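# Pour iron pellets into tube and seat disc on rods

## Task

Transfer the iron pellets out of the beaker into the clear tube, set the beaker upright on the bench again, and finish with the loose disc lying on top of the pellets while both rods pass through it.

## Robot and tools

Robot: two arms, left_arm and right_arm, each ending in a two-finger gripper. Objects may occasionally get a brief nudge from outside. Anything that drops off the table, or is set down off it and left, means failure.

Frames. Result poses (end_effector_position in metres, end_effector_quat_wxyz), velocities and move targets are in the scene frame: origin at table-top height halfway between the nominal arm bases, +z up, +x out across the table, left_arm toward +y (arm names do not match image sides). Real bases sit slightly off nominal; only a BASES line gives calibrated spots. Reported hand poses may be off by a few centimetres, worse at long reach. Offsets you send are along each arm's own Hand target axes. Gripper axes: fingers point along +z, open and close along y; end_effector_position is between the pads, roughly 1 cm short of the tips.

Row format (all moving tools): 14 numbers in [-1, 1], one list covering both arms: dx, dy, dz, rx, ry, rz, opening for left_arm, then the same seven for right_arm. dx..rz are an offset from that arm's Hand target as it stood when the action or move began, not an absolute pose; 1.0 equals 0.6 m or 180 degrees; rx, ry, rz form a single rotation vector. Opening is absolute: +1 fully open (0.094 m), -1 closed. Sending six zeros re-commands the current Hand target; a zero in the opening slot is a real command, so resend the present opening to leave a gripper alone.

execute_actions: actions is a list of actions; each action is a table of up to 15 rows, one per 1/30 s step, and a short table repeats its last row until 15 steps pass. Every row counts from the action's starting Hand target, so repeating an offset moves farther. cameras picks images: ["all"], [] or names (cam_high, cam_left_wrist, cam_right_wrist); an unknown name voids the call. An empty actions list just reports state and images.

move: target is one row or up to 15 rows, each an offset from the same starting Hand targets. Paths are straight, end together, take at least 0.5 s and are cut off at 10 s. speed is m/s (0.002 to 2.9, default 0.25; turning limited to twice that in rad/s), one value or one per target. blend (m) rounds corners in a list. opening_speed sets finger speed on the -1..+1 scale per second, 0.2 minimum. blocking=false returns after about 0.5 s while motion continues. Paths ignore obstacles and the other arm; grippers lag and can overshoot, especially fast or with an almost straight arm. Avoid paths near an arm's own base (shoulder posture may flip); go around. The result adds a move: line: done (within 10 mm and 2 degrees), off_target, moving, held or fault, plus limits such as paced (pose clipped) or held (steps withheld).

wait: seconds 0 to 10; arms keep their last command and a running move continues. stop: brakes a running move, needing room to slow. zoom_image: camera plus region [x0, y0, x1, y1] in pixels, at most 504 by 504, taken from the newest full image. finished_scene: scene number, ends the scene irreversibly; the goal must hold without the robot.

Motion notes: each step the commanded orientation is clipped to 40 degrees from the measured one, and inverse kinematics favour position. Friction and weight can leave a gripper a centimetre or more off its command; waiting will not fix it, so send the remaining distance. An arm blocked by an object keeps pushing until commanded back past its gripper. Tiny moves may not start.

Gripping: grip_measured uses the opening scale; empty it reads up to about 2.7 mm wide. On a hard part it settles up to about 3 mm (0.064) under the part's width, less for small or round items. Full force starts about 0.05 below first-contact reading (0.11+ for small or round). Pads push about 50 to 64 N each. Close slowly on fragile items; to release, command well above grip_measured. Never close on the other arm's fingers.

Safety: avoid drops, releasing moving parts, slams, hard hits and heavy pushes; any arm stop costs. Contact between the arms can fail the task; the clearance check does not guard gripper-to-gripper contact. Motors heat when holding loads, stretched out or pushing at an unreachable pose: MOTOR HOT appears at 75 °C, an OVER-TEMPERATURE FAULT at 90 °C folds that arm idle for the scene, and at 100 °C it goes limp.

Joint ranges (rad): waist -2.618 to 3.054, shoulder 0.000 to 3.142, elbow 0.000 to 3.142 (straight at 2.901), wrist pitch -1.571 to 1.571, wrist yaw -1.571 to 1.571, wrist roll -2.094 to 2.094. Torques include gravity, carry per-arm offset and noise, positive toward larger angles; joints 1-3 wrap at ±28 N m. Joint velocities may read within noise.

Cameras: cam_high, cam_left_wrist, cam_right_wrist, each 672x504; cam_high is pinhole with fovy_deg=63.963, the wrist cameras are fisheye.

Each tool is called after "Request:" as name([rows], argument=value, ...), one row to a line, values as JSON.

## Session

Request:
execute_actions(actions=[])

Scene clock: 0.00 s.
left_arm: end_effector_position=(+0.3431, +0.2286, +0.2449) grip_measured=+1.000 end_effector_quat_wxyz=(+0.533, -0.106, +0.832, -0.111) | right_arm: end_effector_position=(+0.3093, -0.2414, +0.1363) grip_measured=+1.000 end_effector_quat_wxyz=(+0.531, +0.075, +0.836, +0.113)
Joint positions: left_arm=[-0.316 0.792 0.692 -0.332 -0.231 -0.438 0.094] | right_arm=[0.34 1.042 0.203 0.405 0.212 0.397 0.094]
Joint velocities: within noise
Joint torques (N m): no reading
Heat: left arm: 26 °C; right arm: 33 °C.
Hand target: left_arm +0.3431, +0.2298, +0.2564; +0.545, -0.106, +0.824, -0.113 | right_arm +0.3138, -0.2410, +0.1481; +0.545, +0.076, +0.827, +0.115
Tool commands: left_gripper/opening=+1.0 right_gripper/opening=+1.0

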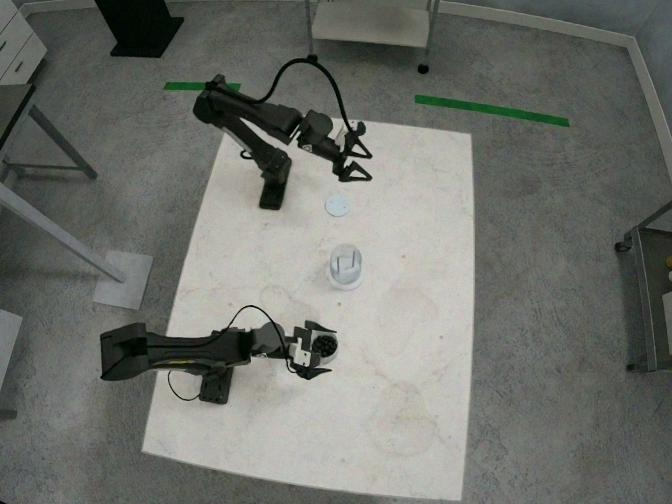

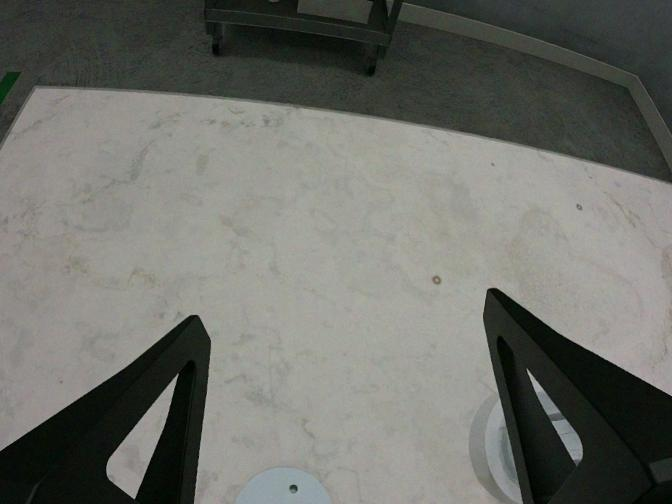

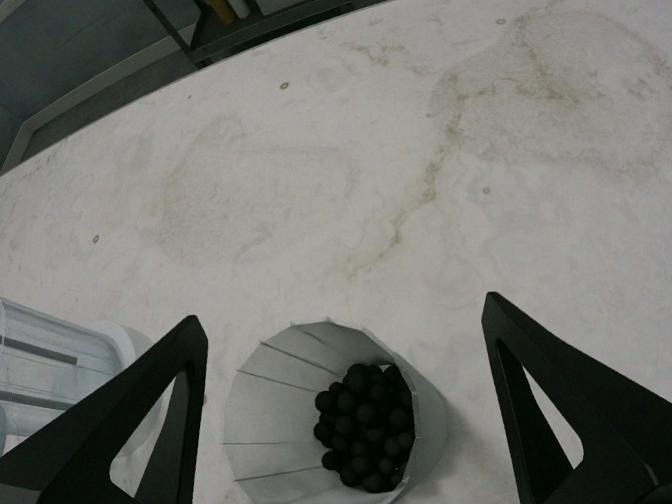

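Request:
zoom_image(camera="cam_high", region=[300, 230, 390, 300])

Request:
zoom_image(camera="cam_high", region=[270, 120, 400, 220])

Request:
zoom_image(camera="cam_high", region=[270, 300, 370, 400])

Request:
zoom_image(camera="cam_right_wrist", region=[0, 280, 230, 504])

Request:
zoom_image(camera="cam_left_wrist", region=[200, 350, 672, 504])

Scaled by 5.600.

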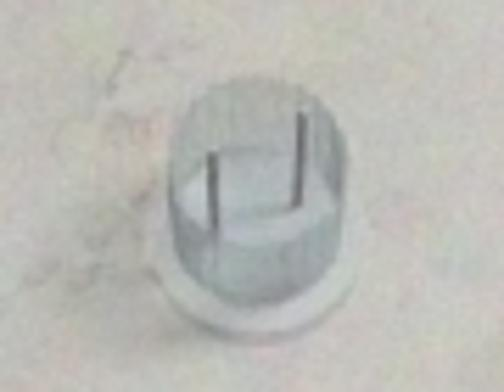

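Scaled by 3.877.

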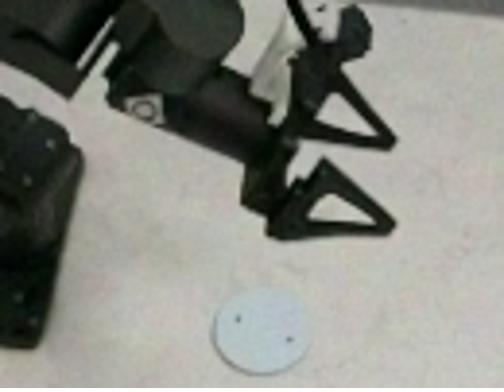

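Scaled by 5.040.

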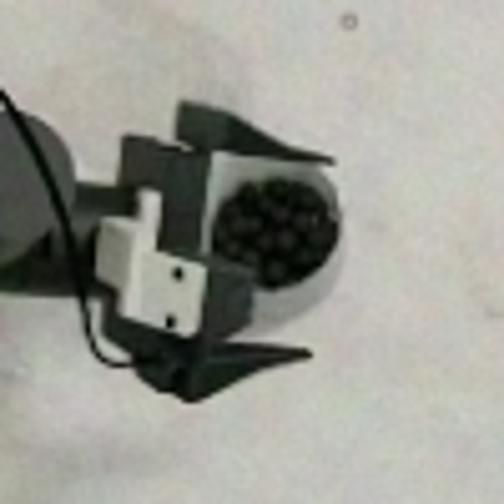

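Scaled by 2.191 from the camera's 672x504 image, which has a finer 960x720 frame.

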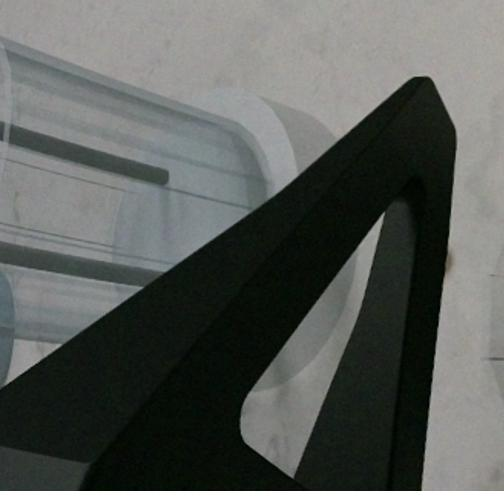

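Scaled by 1.068 from the camera's 672x504 image, which has a finer 960x720 frame.

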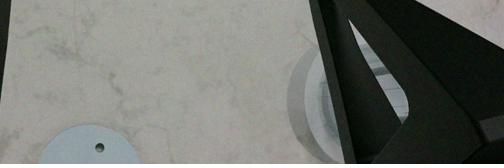

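Request:
move(target=[-0.058,-0.0895,-0.2515,-0.037,0.0934,0.0923,1.0,-0.153,0.0547,-0.272,0.0462,0.0926,-0.0753,1.0], cameras=["all"])

Scene clock: 6.37 s.
left_arm: end_effector_position=(+0.2209, +0.1894, +0.3576) grip_measured=+1.000 end_effector_quat_wxyz=(+0.423, +0.022, +0.905, -0.034) | right_arm: end_effector_position=(+0.2002, -0.2465, +0.2893) grip_measured=+1.000 end_effector_quat_wxyz=(+0.413, -0.011, +0.911, +0.003)
Joint positions: left_arm=[-1.086 1.025 1.588 -1.559 -0.702 -0.839 0.094] | right_arm=[0.77 0.772 1.044 -1.153 0.548 0.558 0.094]
Joint torques (N m): left_arm=[-0.53 -1.05 4.9 1.04 -0.62 -0.17] | right_arm=[0.64 0.18 7.09 0.94 0.45 0.19]
Heat: left arm: 27 °C; right arm: 33 °C.
Hand target: left_arm +0.2200, +0.1996, +0.3603; +0.423, +0.000, +0.906, +0.000 | right_arm +0.1999, -0.2500, +0.3001; +0.423, +0.000, +0.906, +0.000
Off the commanded pose: left_arm 0.011 m, 5 deg | right_arm 0.011 m, 2 deg.
joint sent to its limit (left arm) — joint 4 (wrist pitch), lower limit. The joint targets are off in orientation, not in position.
move: off_target (left_arm, right_arm)

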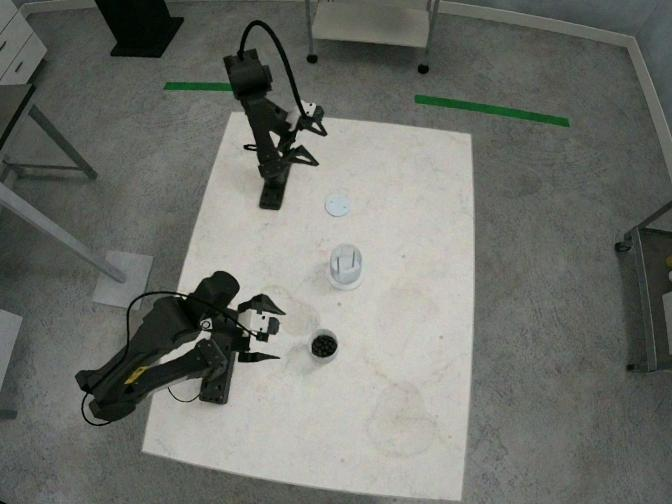

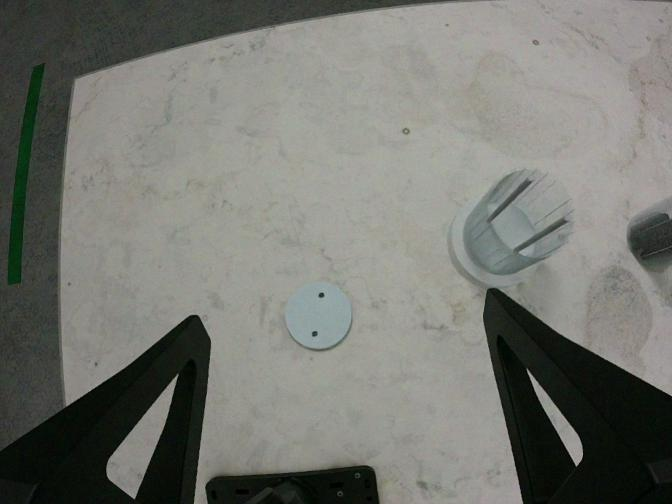

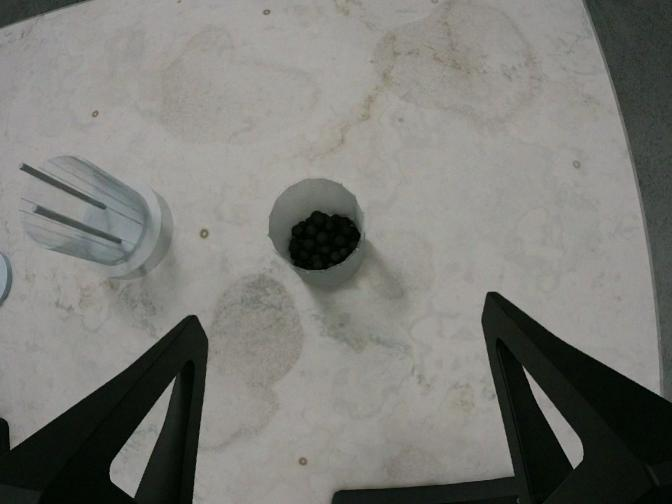

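Request:
zoom_image(camera="cam_left_wrist", region=[420, 140, 600, 310])

Request:
zoom_image(camera="cam_right_wrist", region=[0, 130, 190, 300])

Request:
zoom_image(camera="cam_left_wrist", region=[270, 260, 370, 360])

Request:
zoom_image(camera="cam_right_wrist", region=[250, 160, 390, 300])

Scaled by 2.800 from the camera's 672x504 image, which has a finer 960x720 frame.

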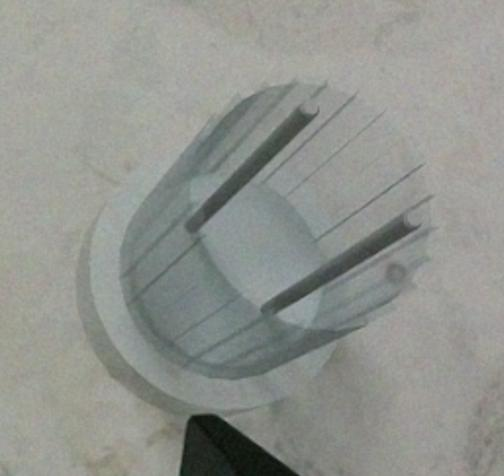

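Scaled by 2.653 from the camera's 672x504 image, which has a finer 960x720 frame.

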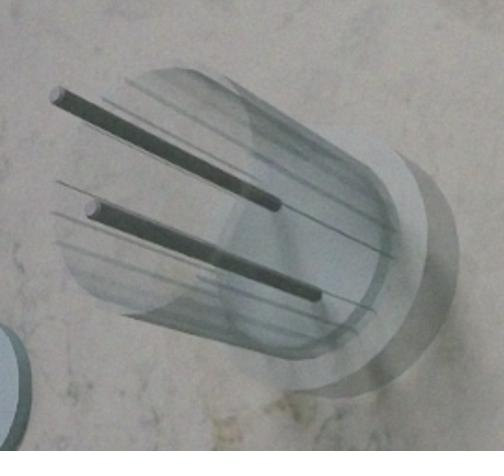

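Scaled by 5.040 from the camera's 672x504 image, which has a finer 960x720 frame.

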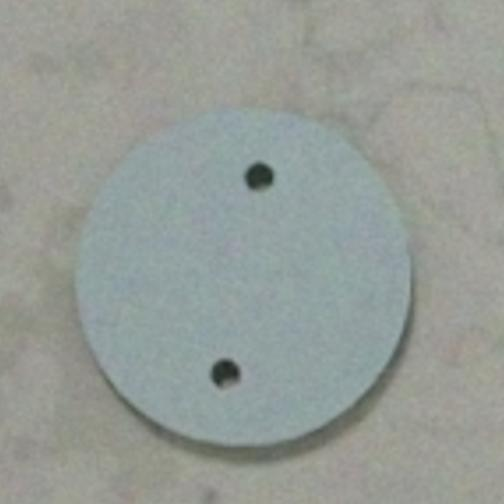

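Scaled by 3.600 from the camera's 672x504 image, which has a finer 960x720 frame.

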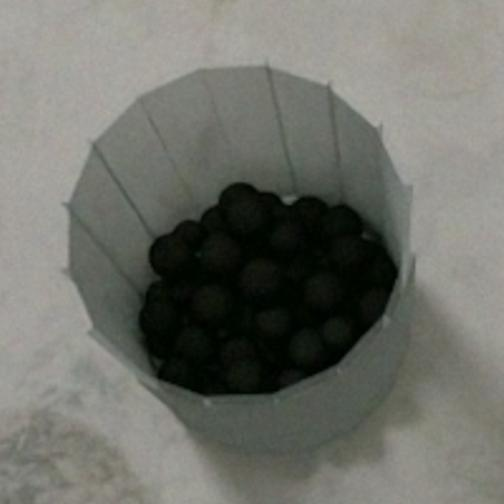

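Request:
move(target=[0,0,0,0,0,0,1.0,0.091,0.075,0.2287,0,-0.1389,0,1.0], cameras=["all"])

Scene clock: 25.30 s.
left_arm: end_effector_position=(+0.2208, +0.1897, +0.3575) grip_measured=+1.000 end_effector_quat_wxyz=(+0.422, +0.021, +0.906, -0.033) | right_arm: end_effector_position=(+0.2673, -0.2021, +0.1652) grip_measured=+1.000 end_effector_quat_wxyz=(+0.599, -0.009, +0.801, -0.001)
Joint positions: left_arm=[-1.086 1.025 1.588 -1.561 -0.702 -0.841 0.094] | right_arm=[0.841 0.937 0.194 0.326 0.798 0.296 0.094]
Joint torques (N m): left_arm=[-0.18 -1.2 4.93 1.06 -0.56 -0.12] | right_arm=[-0.62 -0.99 4.38 1.78 0.17 -0.11]
Heat: left arm: 27 °C; right arm: 33 °C.
Hand target: left_arm +0.2200, +0.1996, +0.3603; +0.423, +0.000, +0.906, +0.000 | right_arm +0.2700, -0.2050, +0.1701; +0.609, +0.000, +0.793, +0.000
Off the commanded pose: left_arm 0.010 m, 5 deg | right_arm 0.006 m, 2 deg.
joint sent to its limit (left arm) — joint 4 (wrist pitch), lower limit. The joint targets are off in orientation, not in position.
move: off_target (left_arm)

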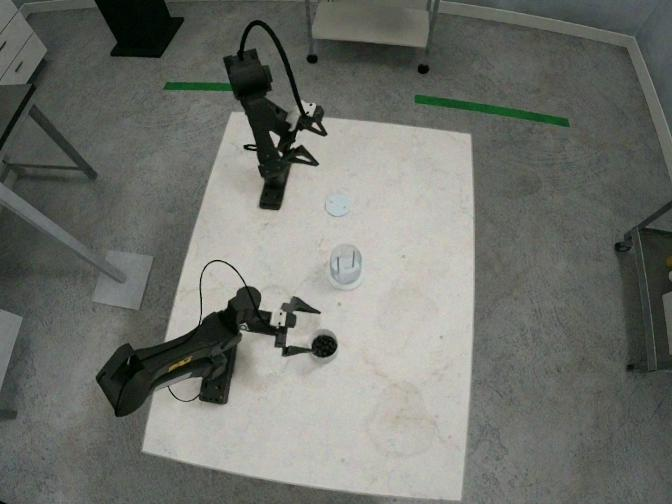

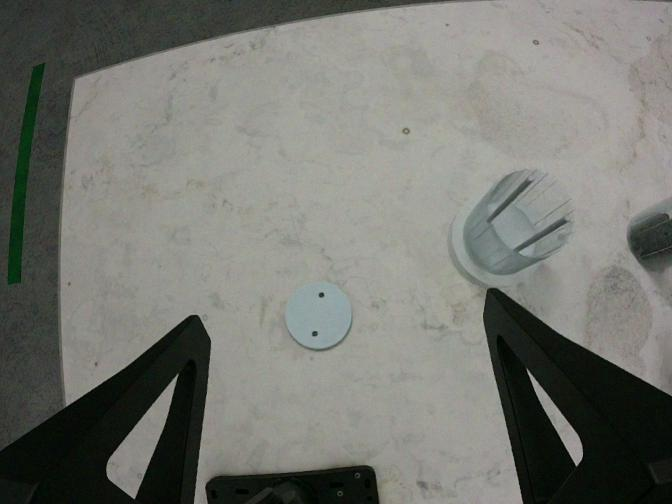

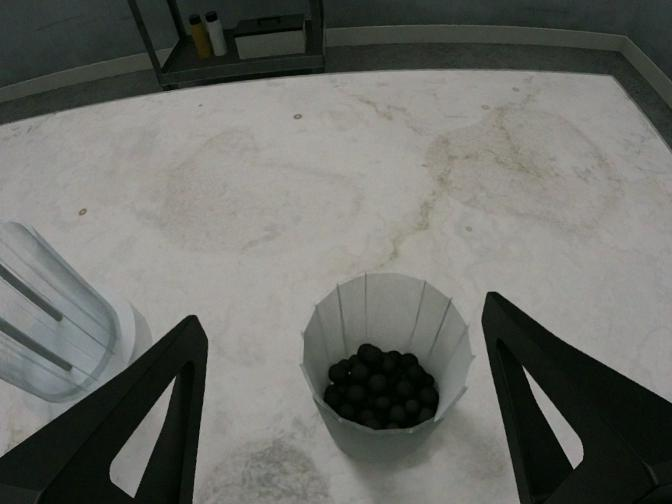

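Request:
zoom_image(camera="cam_right_wrist", region=[280, 260, 500, 480])

Request:
zoom_image(camera="cam_left_wrist", region=[600, 180, 672, 290])

Request:
zoom_image(camera="cam_high", region=[270, 290, 370, 390])

Scaled by 2.291 from the camera's 672x504 image, which has a finer 960x720 frame.

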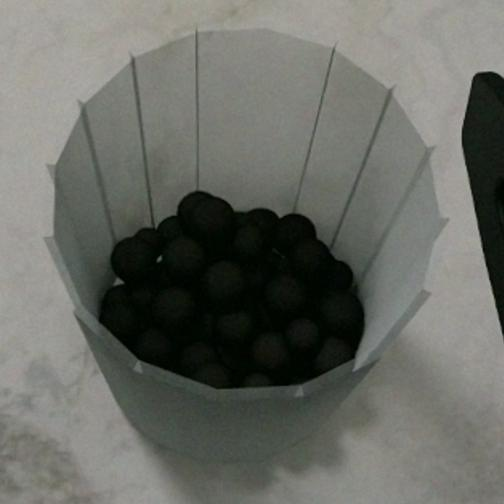

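Scaled by 4.582 from the camera's 672x504 image, which has a finer 960x720 frame.

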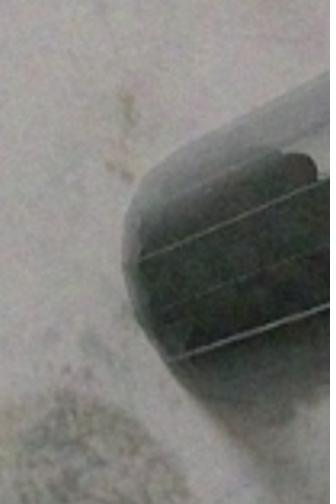

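Scaled by 5.040.

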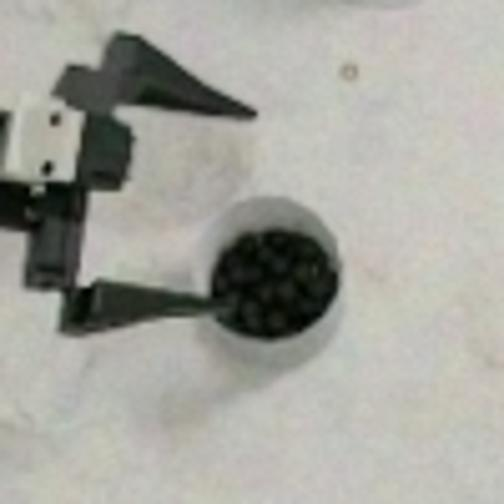

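Request:
move(target=[0,0,0,0,0,0,1.0,-0.0043,-0.0167,0.0161,0,0,0,1.0], cameras=["cam_high","cam_right_wrist"])

Scene clock: 31.00 s.
left_arm: end_effector_position=(+0.2208, +0.1897, +0.3575) grip_measured=+1.000 end_effector_quat_wxyz=(+0.422, +0.021, +0.906, -0.033) | right_arm: end_effector_position=(+0.2782, -0.2154, +0.1652) grip_measured=+1.000 end_effector_quat_wxyz=(+0.598, -0.003, +0.801, -0.005)
Joint positions: left_arm=[-1.086 1.025 1.588 -1.561 -0.702 -0.841 0.094] | right_arm=[0.738 0.937 0.185 0.367 0.717 0.25 0.094]
Joint torques (N m): left_arm=[0.01 -1.1 4.86 1.01 -0.55 -0.11] | right_arm=[-0.69 -0.91 4.42 1.9 0.14 -0.08]
Heat: left arm: 27 °C; right arm: 33 °C.
Hand target: left_arm +0.2200, +0.1996, +0.3603; +0.423, +0.000, +0.906, +0.000 | right_arm +0.2800, -0.2150, +0.1701; +0.609, +0.000, +0.793, +0.000
Off the commanded pose: left_arm 0.010 m, 5 deg | right_arm 0.005 m, 2 deg.
joint sent to its limit (left arm) — joint 4 (wrist pitch), lower limit. The joint targets are off in orientation, not in position.
move: off_target (left_arm)
Images, in order (width x height): cam_high 672x504, cam_right_wrist 672x504.

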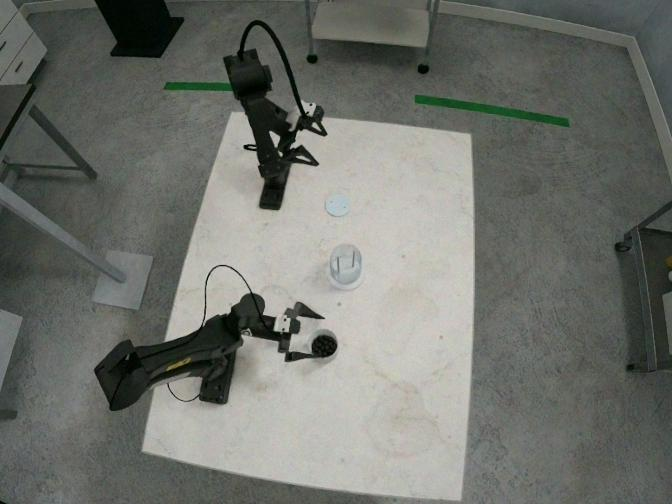

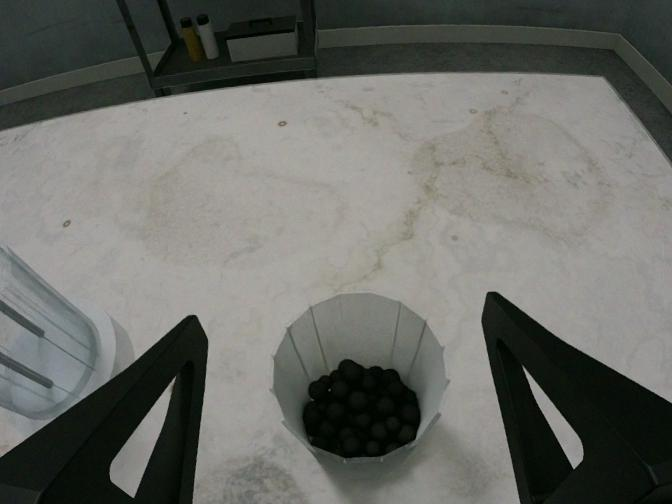

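Request:
move(target=[0,0,0,0,0,0,1.0,0.161,0.0,0.0431,0,0,0,1.0], speed=0.15, cameras=["cam_high","cam_right_wrist"])

Scene clock: 34.20 s.
left_arm: end_effector_position=(+0.2208, +0.1897, +0.3575) grip_measured=+1.000 end_effector_quat_wxyz=(+0.422, +0.021, +0.906, -0.033) | right_arm: end_effector_position=(+0.2765, -0.2152, +0.0587) grip_measured=+1.000 end_effector_quat_wxyz=(+0.578, -0.009, +0.816, -0.010)
Joint positions: left_arm=[-1.086 1.025 1.588 -1.561 -0.702 -0.841 0.094] | right_arm=[0.735 1.948 0.014 1.485 0.702 0.274 0.094]
Joint torques (N m): left_arm=[-0.17 -0.99 4.63 1.08 -0.57 -0.1] | right_arm=[0.34 -3.75 0.28 2.1 0.33 -0.06]
Heat: left arm: 27 °C; right arm: 33 °C.
Hand target: left_arm +0.2200, +0.1996, +0.3603; +0.423, +0.000, +0.906, +0.000 | right_arm +0.2800, -0.2150, +0.0701; +0.609, +0.000, +0.793, +0.000
Off the commanded pose: left_arm 0.010 m, 5 deg | right_arm 0.012 m, 5 deg.
joint sent to its limit (left arm) — joint 4 (wrist pitch), lower limit. The joint targets are off in orientation, not in position.
joint sent to its limit (right arm) — joint 4 (wrist pitch), upper limit. The joint targets still meet the commanded pose.
move: off_target (left_arm, right_arm)
Images, in order (width x height): cam_high 672x504, cam_right_wrist 672x504.

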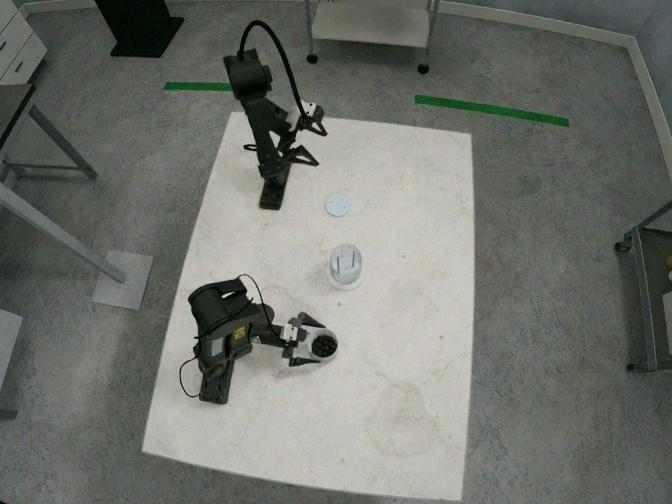

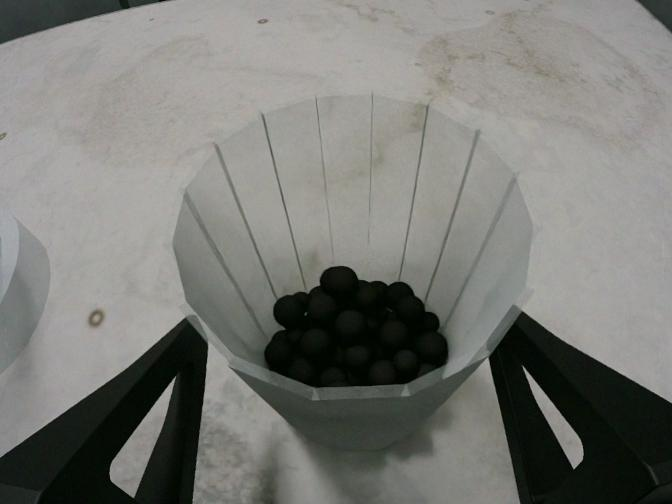

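Request:
move(target=[0,0,0,0,0,0,1.0,0,0,0,0,0,0,0.42], opening_speed=0.3, cameras=["cam_high","cam_right_wrist"])

Scene clock: 37.17 s.
left_arm: end_effector_position=(+0.2208, +0.1897, +0.3575) grip_measured=+1.000 end_effector_quat_wxyz=(+0.422, +0.021, +0.906, -0.033) | right_arm: end_effector_position=(+0.2772, -0.2180, +0.0590) grip_measured=+0.637 end_effector_quat_wxyz=(+0.579, -0.004, +0.815, -0.014)
Joint positions: left_arm=[-1.086 1.025 1.588 -1.561 -0.702 -0.841 0.094] | right_arm=[0.729 1.948 0.014 1.485 0.708 0.274 0.077]
Joint torques (N m): left_arm=[-0.35 -1.06 4.97 1.09 -0.54 -0.13] | right_arm=[0.4 -3.7 0.29 2.09 0.25 -0.09]
Heat: left arm: 27 °C; right arm: 33 °C.
Hand target: left_arm +0.2200, +0.1996, +0.3603; +0.423, +0.000, +0.906, +0.000 | right_arm +0.2800, -0.2150, +0.0701; +0.609, +0.000, +0.793, +0.000
Off the commanded pose: left_arm 0.010 m, 5 deg | right_arm 0.012 m, 5 deg.
joint sent to its limit (left arm) — joint 4 (wrist pitch), lower limit. The joint targets are off in orientation, not in position.
joint sent to its limit (right arm) — joint 4 (wrist pitch), upper limit. The joint targets still meet the commanded pose.
move: off_target (left_arm, right_arm)
Images, in order (width x height): cam_high 672x504, cam_right_wrist 672x504.

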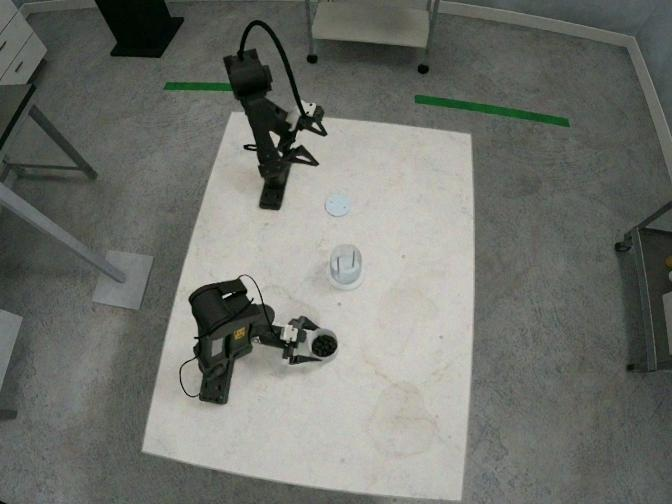

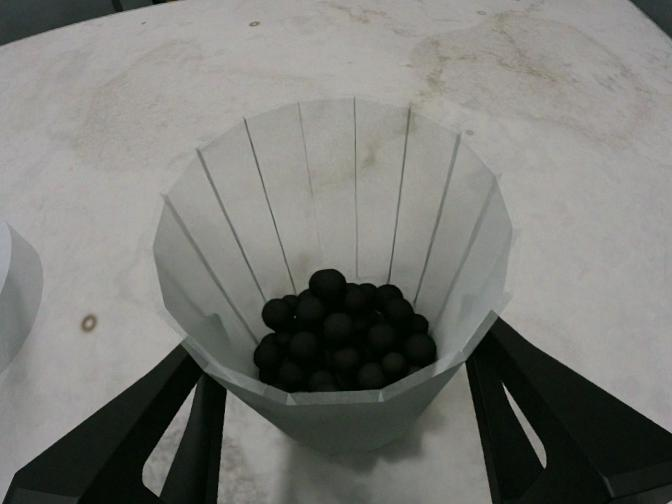

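Request:
move(target=[0,0,0,0,0,0,1.0,-0.193,0,-0.0518,0,0,0,0.42], speed=0.15, cameras=["all"])

Scene clock: 40.17 s.
left_arm: end_effector_position=(+0.2208, +0.1897, +0.3575) grip_measured=+1.000 end_effector_quat_wxyz=(+0.422, +0.021, +0.906, -0.033) | right_arm: end_effector_position=(+0.2700, -0.2182, +0.1558) grip_measured=+0.637 end_effector_quat_wxyz=(+0.576, -0.037, +0.816, -0.026)
Joint positions: left_arm=[-1.086 1.025 1.588 -1.561 -0.702 -0.841 0.094] | right_arm=[0.744 0.885 0.188 0.244 0.703 0.216 0.077]
Joint torques (N m): left_arm=[-0.27 -1.05 4.81 1.04 -0.61 -0.11] | right_arm=[-0.57 -3.37 9.06 1.66 0.25 0.22]
Heat: left arm: 27 °C; right arm: 33 °C.
Hand target: left_arm +0.2200, +0.1996, +0.3603; +0.423, +0.000, +0.906, +0.000 | right_arm +0.2799, -0.2150, +0.1900; +0.609, +0.000, +0.793, +0.000
Off the commanded pose: left_arm 0.010 m, 5 deg | right_arm 0.036 m, 7 deg.
joint sent to its limit (left arm) — joint 4 (wrist pitch), lower limit. The joint targets are off in orientation, not in position.
move: off_target (left_arm, right_arm)

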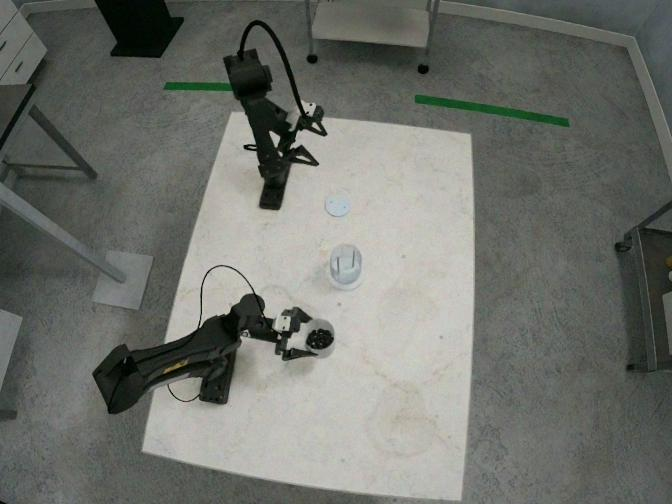

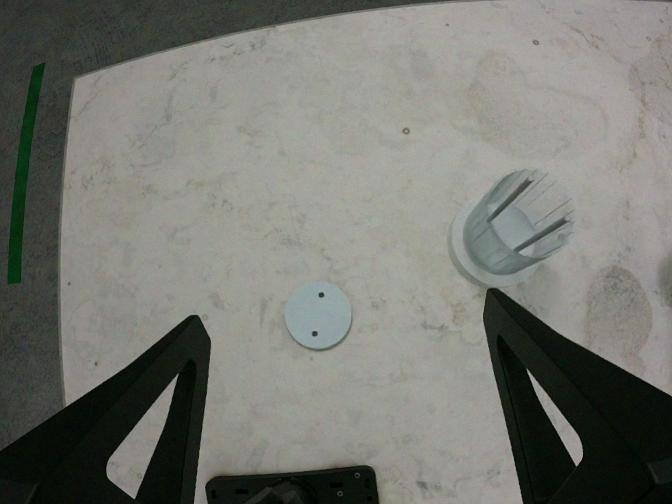

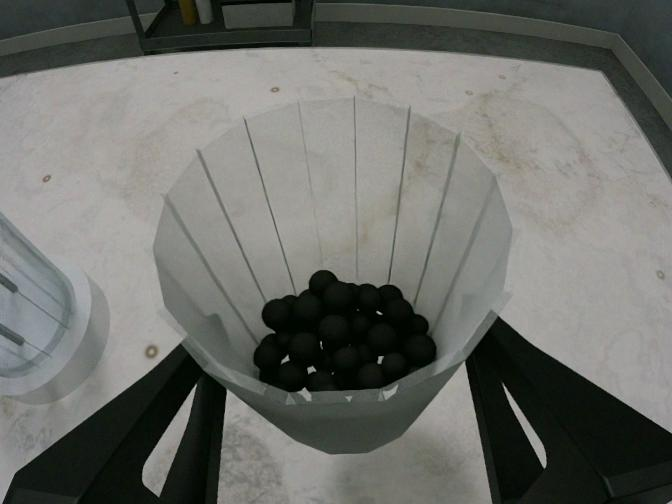

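Request:
move(target=[0,0,0,0.1543,-0.0269,0.1184,1.0,-0.0966,0.0833,0.0924,0,0,0,0.42], speed=0.15, cameras=["all"])

Scene clock: 46.07 s.
left_arm: end_effector_position=(+0.2165, +0.2015, +0.3589) grip_measured=+1.000 end_effector_quat_wxyz=(+0.440, +0.259, +0.849, -0.135) | right_arm: end_effector_position=(+0.3323, -0.1705, +0.1948) grip_measured=+0.637 end_effector_quat_wxyz=(+0.568, -0.034, +0.822, -0.026)
Joint positions: left_arm=[-0.104 0.802 1.425 -1.292 0.382 0.285 0.094] | right_arm=[0.706 1.238 0.533 0.238 0.666 0.216 0.077]
Joint torques (N m): left_arm=[0.8 2.4 5.11 1.78 0.31 0.07] | right_arm=[-0.73 -3.93 9.06 2.15 0.22 0.01]
Heat: left arm: 27 °C; right arm: 33 °C.
Hand target: left_arm +0.2200, +0.1996, +0.3603; +0.441, +0.267, +0.846, -0.138 | right_arm +0.3484, -0.1650, +0.2317; +0.609, +0.000, +0.793, +0.000
Off the commanded pose: left_arm 0.004 m, 1 deg | right_arm 0.041 m, 8 deg.
move: off_target (right_arm)

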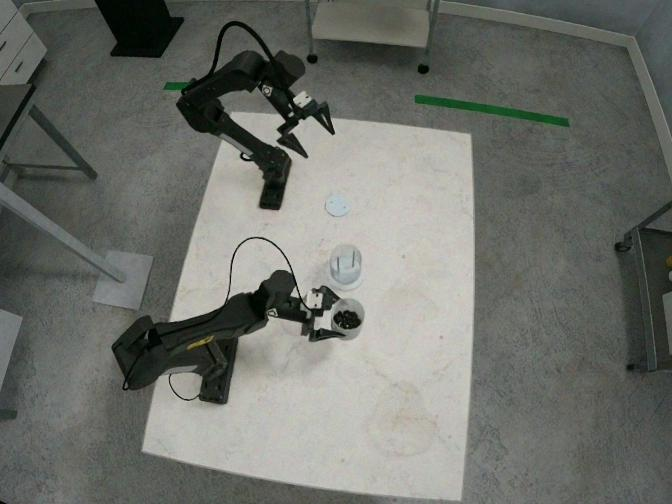

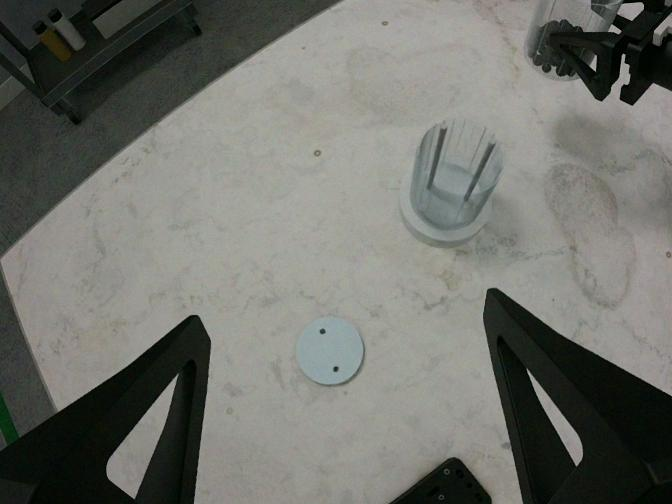

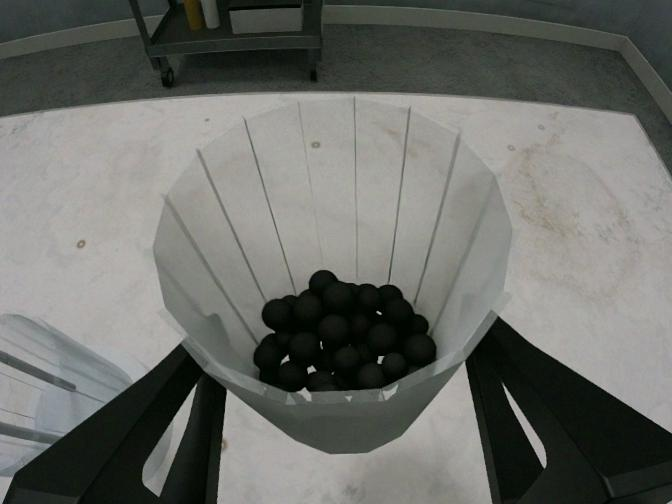

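Request:
zoom_image(camera="cam_left_wrist", region=[380, 100, 530, 260])

Request:
zoom_image(camera="cam_left_wrist", region=[512, 0, 672, 110])

Request:
zoom_image(camera="cam_high", region=[290, 230, 390, 350])

Scaled by 3.150 from the camera's 672x504 image, which has a finer 960x720 frame.

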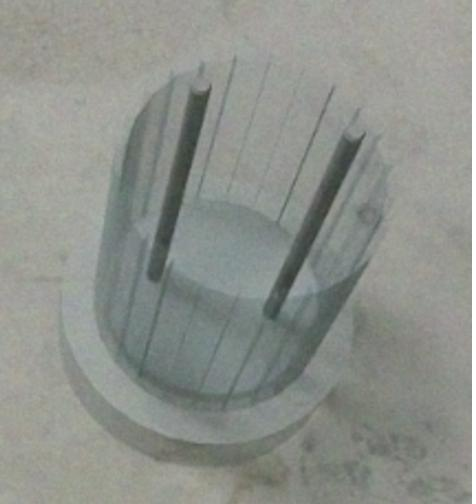

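Scaled by 3.150 from the camera's 672x504 image, which has a finer 960x720 frame.

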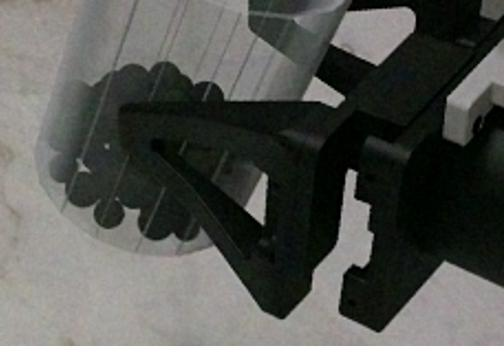

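Scaled by 4.200.

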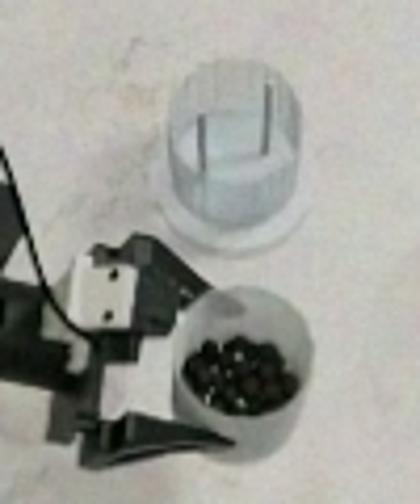

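Request:
move(target=[0,0,0,0,0,0,1.0,-0.0583,0.1167,-0.0398,0,-0.0167,0,0.42], speed=0.15, cameras=["all"])

Scene clock: 52.97 s.
left_arm: end_effector_position=(+0.2165, +0.2015, +0.3589) grip_measured=+1.000 end_effector_quat_wxyz=(+0.440, +0.260, +0.849, -0.135) | right_arm: end_effector_position=(+0.3285, -0.0963, +0.2450) grip_measured=+0.637 end_effector_quat_wxyz=(+0.608, -0.036, +0.793, -0.012)
Joint positions: left_arm=[-0.104 0.802 1.425 -1.292 0.382 0.287 0.094] | right_arm=[0.925 1.373 0.758 0.2 0.869 0.259 0.077]
Joint torques (N m): left_arm=[0.73 2.03 5.07 1.78 0.33 0.09] | right_arm=[0.2 -5.22 9.06 1.57 0.52 0.24]
Heat: left arm: 27 °C; right arm: 33 °C.
Hand target: left_arm +0.2200, +0.1996, +0.3603; +0.441, +0.267, +0.846, -0.138 | right_arm +0.3343, -0.0950, +0.2716; +0.630, +0.000, +0.777, +0.000
Off the commanded pose: left_arm 0.004 m, 1 deg | right_arm 0.027 m, 5 deg.
move: off_target (right_arm)

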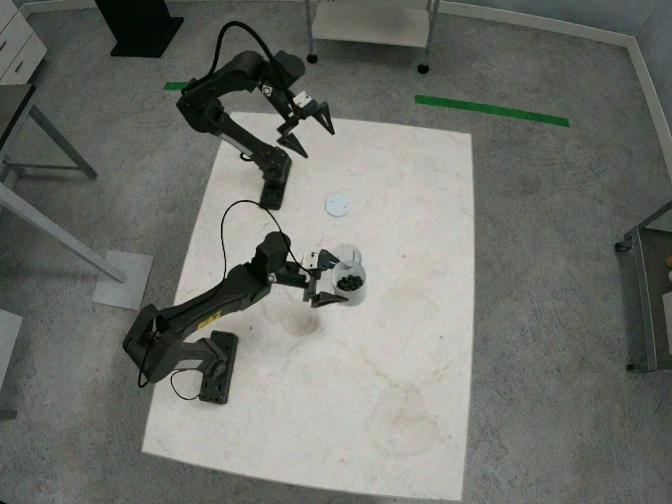

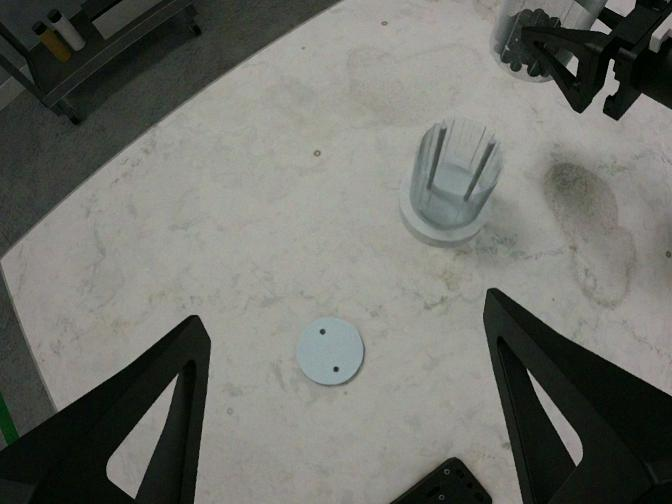

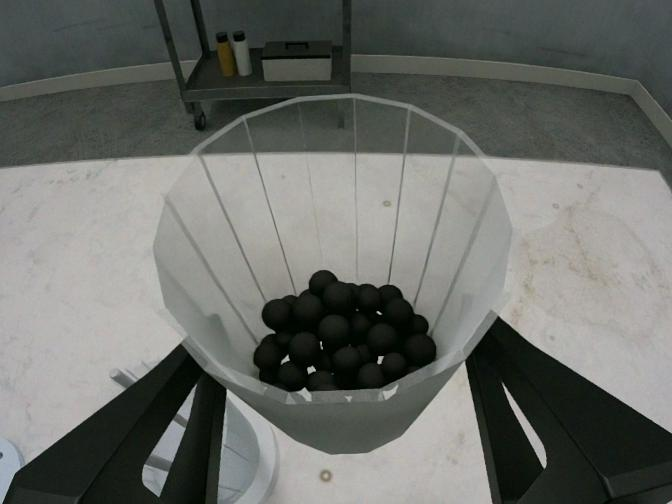

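Request:
zoom_image(camera="cam_right_wrist", region=[70, 340, 300, 504])

Request:
zoom_image(camera="cam_left_wrist", region=[480, 0, 640, 110])

Request:
zoom_image(camera="cam_high", region=[290, 230, 390, 330])

Scaled by 2.191 from the camera's 672x504 image, which has a finer 960x720 frame.

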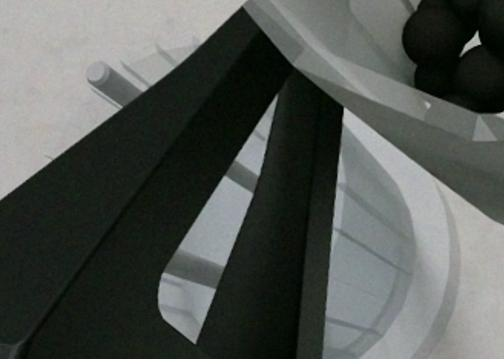

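Scaled by 3.150 from the camera's 672x504 image, which has a finer 960x720 frame.

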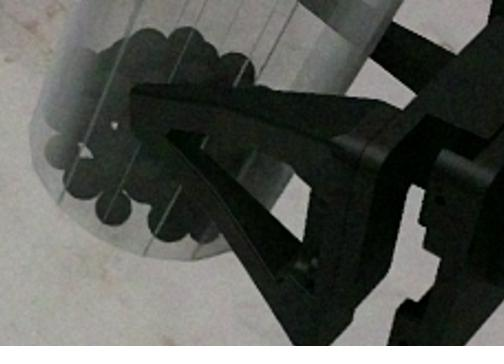

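Scaled by 5.040.

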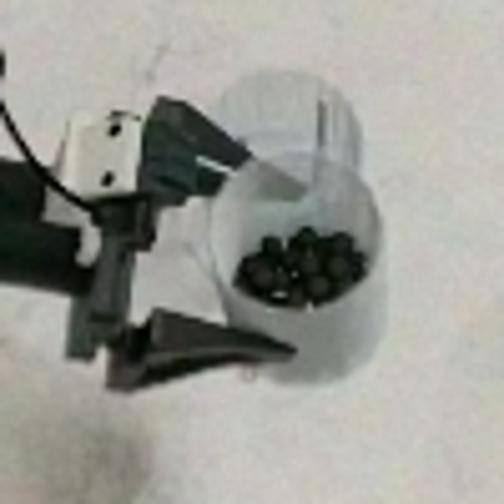

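Request:
move(target=[0,0,0,0,0,0,1.0,0.0203,0.0167,-0.0183,0.0462,0,-0.2173,0.42], speed=0.15, cameras=["all"])

Scene clock: 59.73 s.
left_arm: end_effector_position=(+0.2165, +0.2015, +0.3589) grip_measured=+1.000 end_effector_quat_wxyz=(+0.441, +0.261, +0.848, -0.135) | right_arm: end_effector_position=(+0.3171, -0.0899, +0.2345) grip_measured=+0.637 end_effector_quat_wxyz=(+0.561, -0.257, +0.738, -0.273)
Joint positions: left_arm=[-0.104 0.802 1.425 -1.292 0.382 0.288 0.094] | right_arm=[1.023 1.485 0.803 0.172 1.1 -0.324 0.077]
Joint torques (N m): left_arm=[0.77 2.02 5.18 1.79 0.32 0.1] | right_arm=[0.61 -5.87 8.25 1.77 0.71 -0.08]
Heat: left arm: 27 °C; right arm: 33 °C.
Hand target: left_arm +0.2200, +0.1996, +0.3603; +0.441, +0.267, +0.846, -0.138 | right_arm +0.3211, -0.0850, +0.2620; +0.592, -0.215, +0.730, -0.266
Off the commanded pose: left_arm 0.004 m, 1 deg | right_arm 0.028 m, 6 deg.
move: off_target (right_arm)

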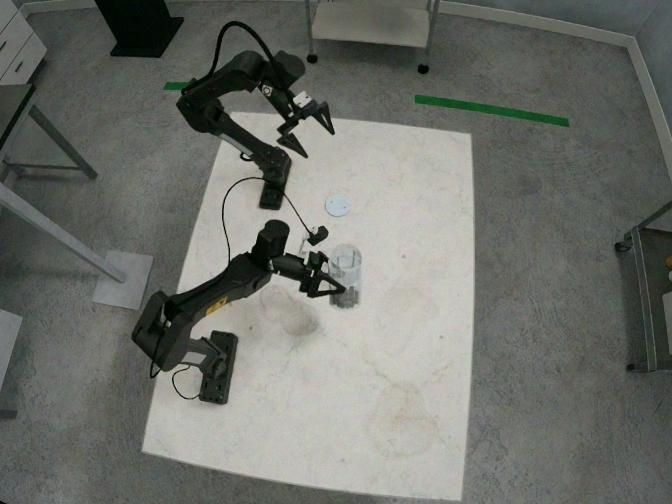

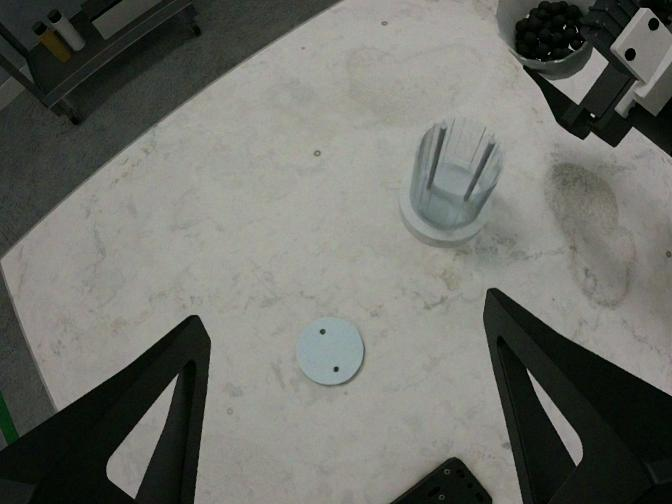

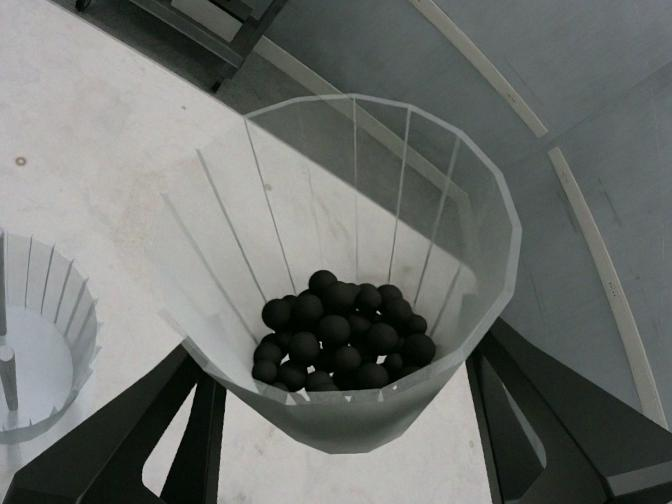

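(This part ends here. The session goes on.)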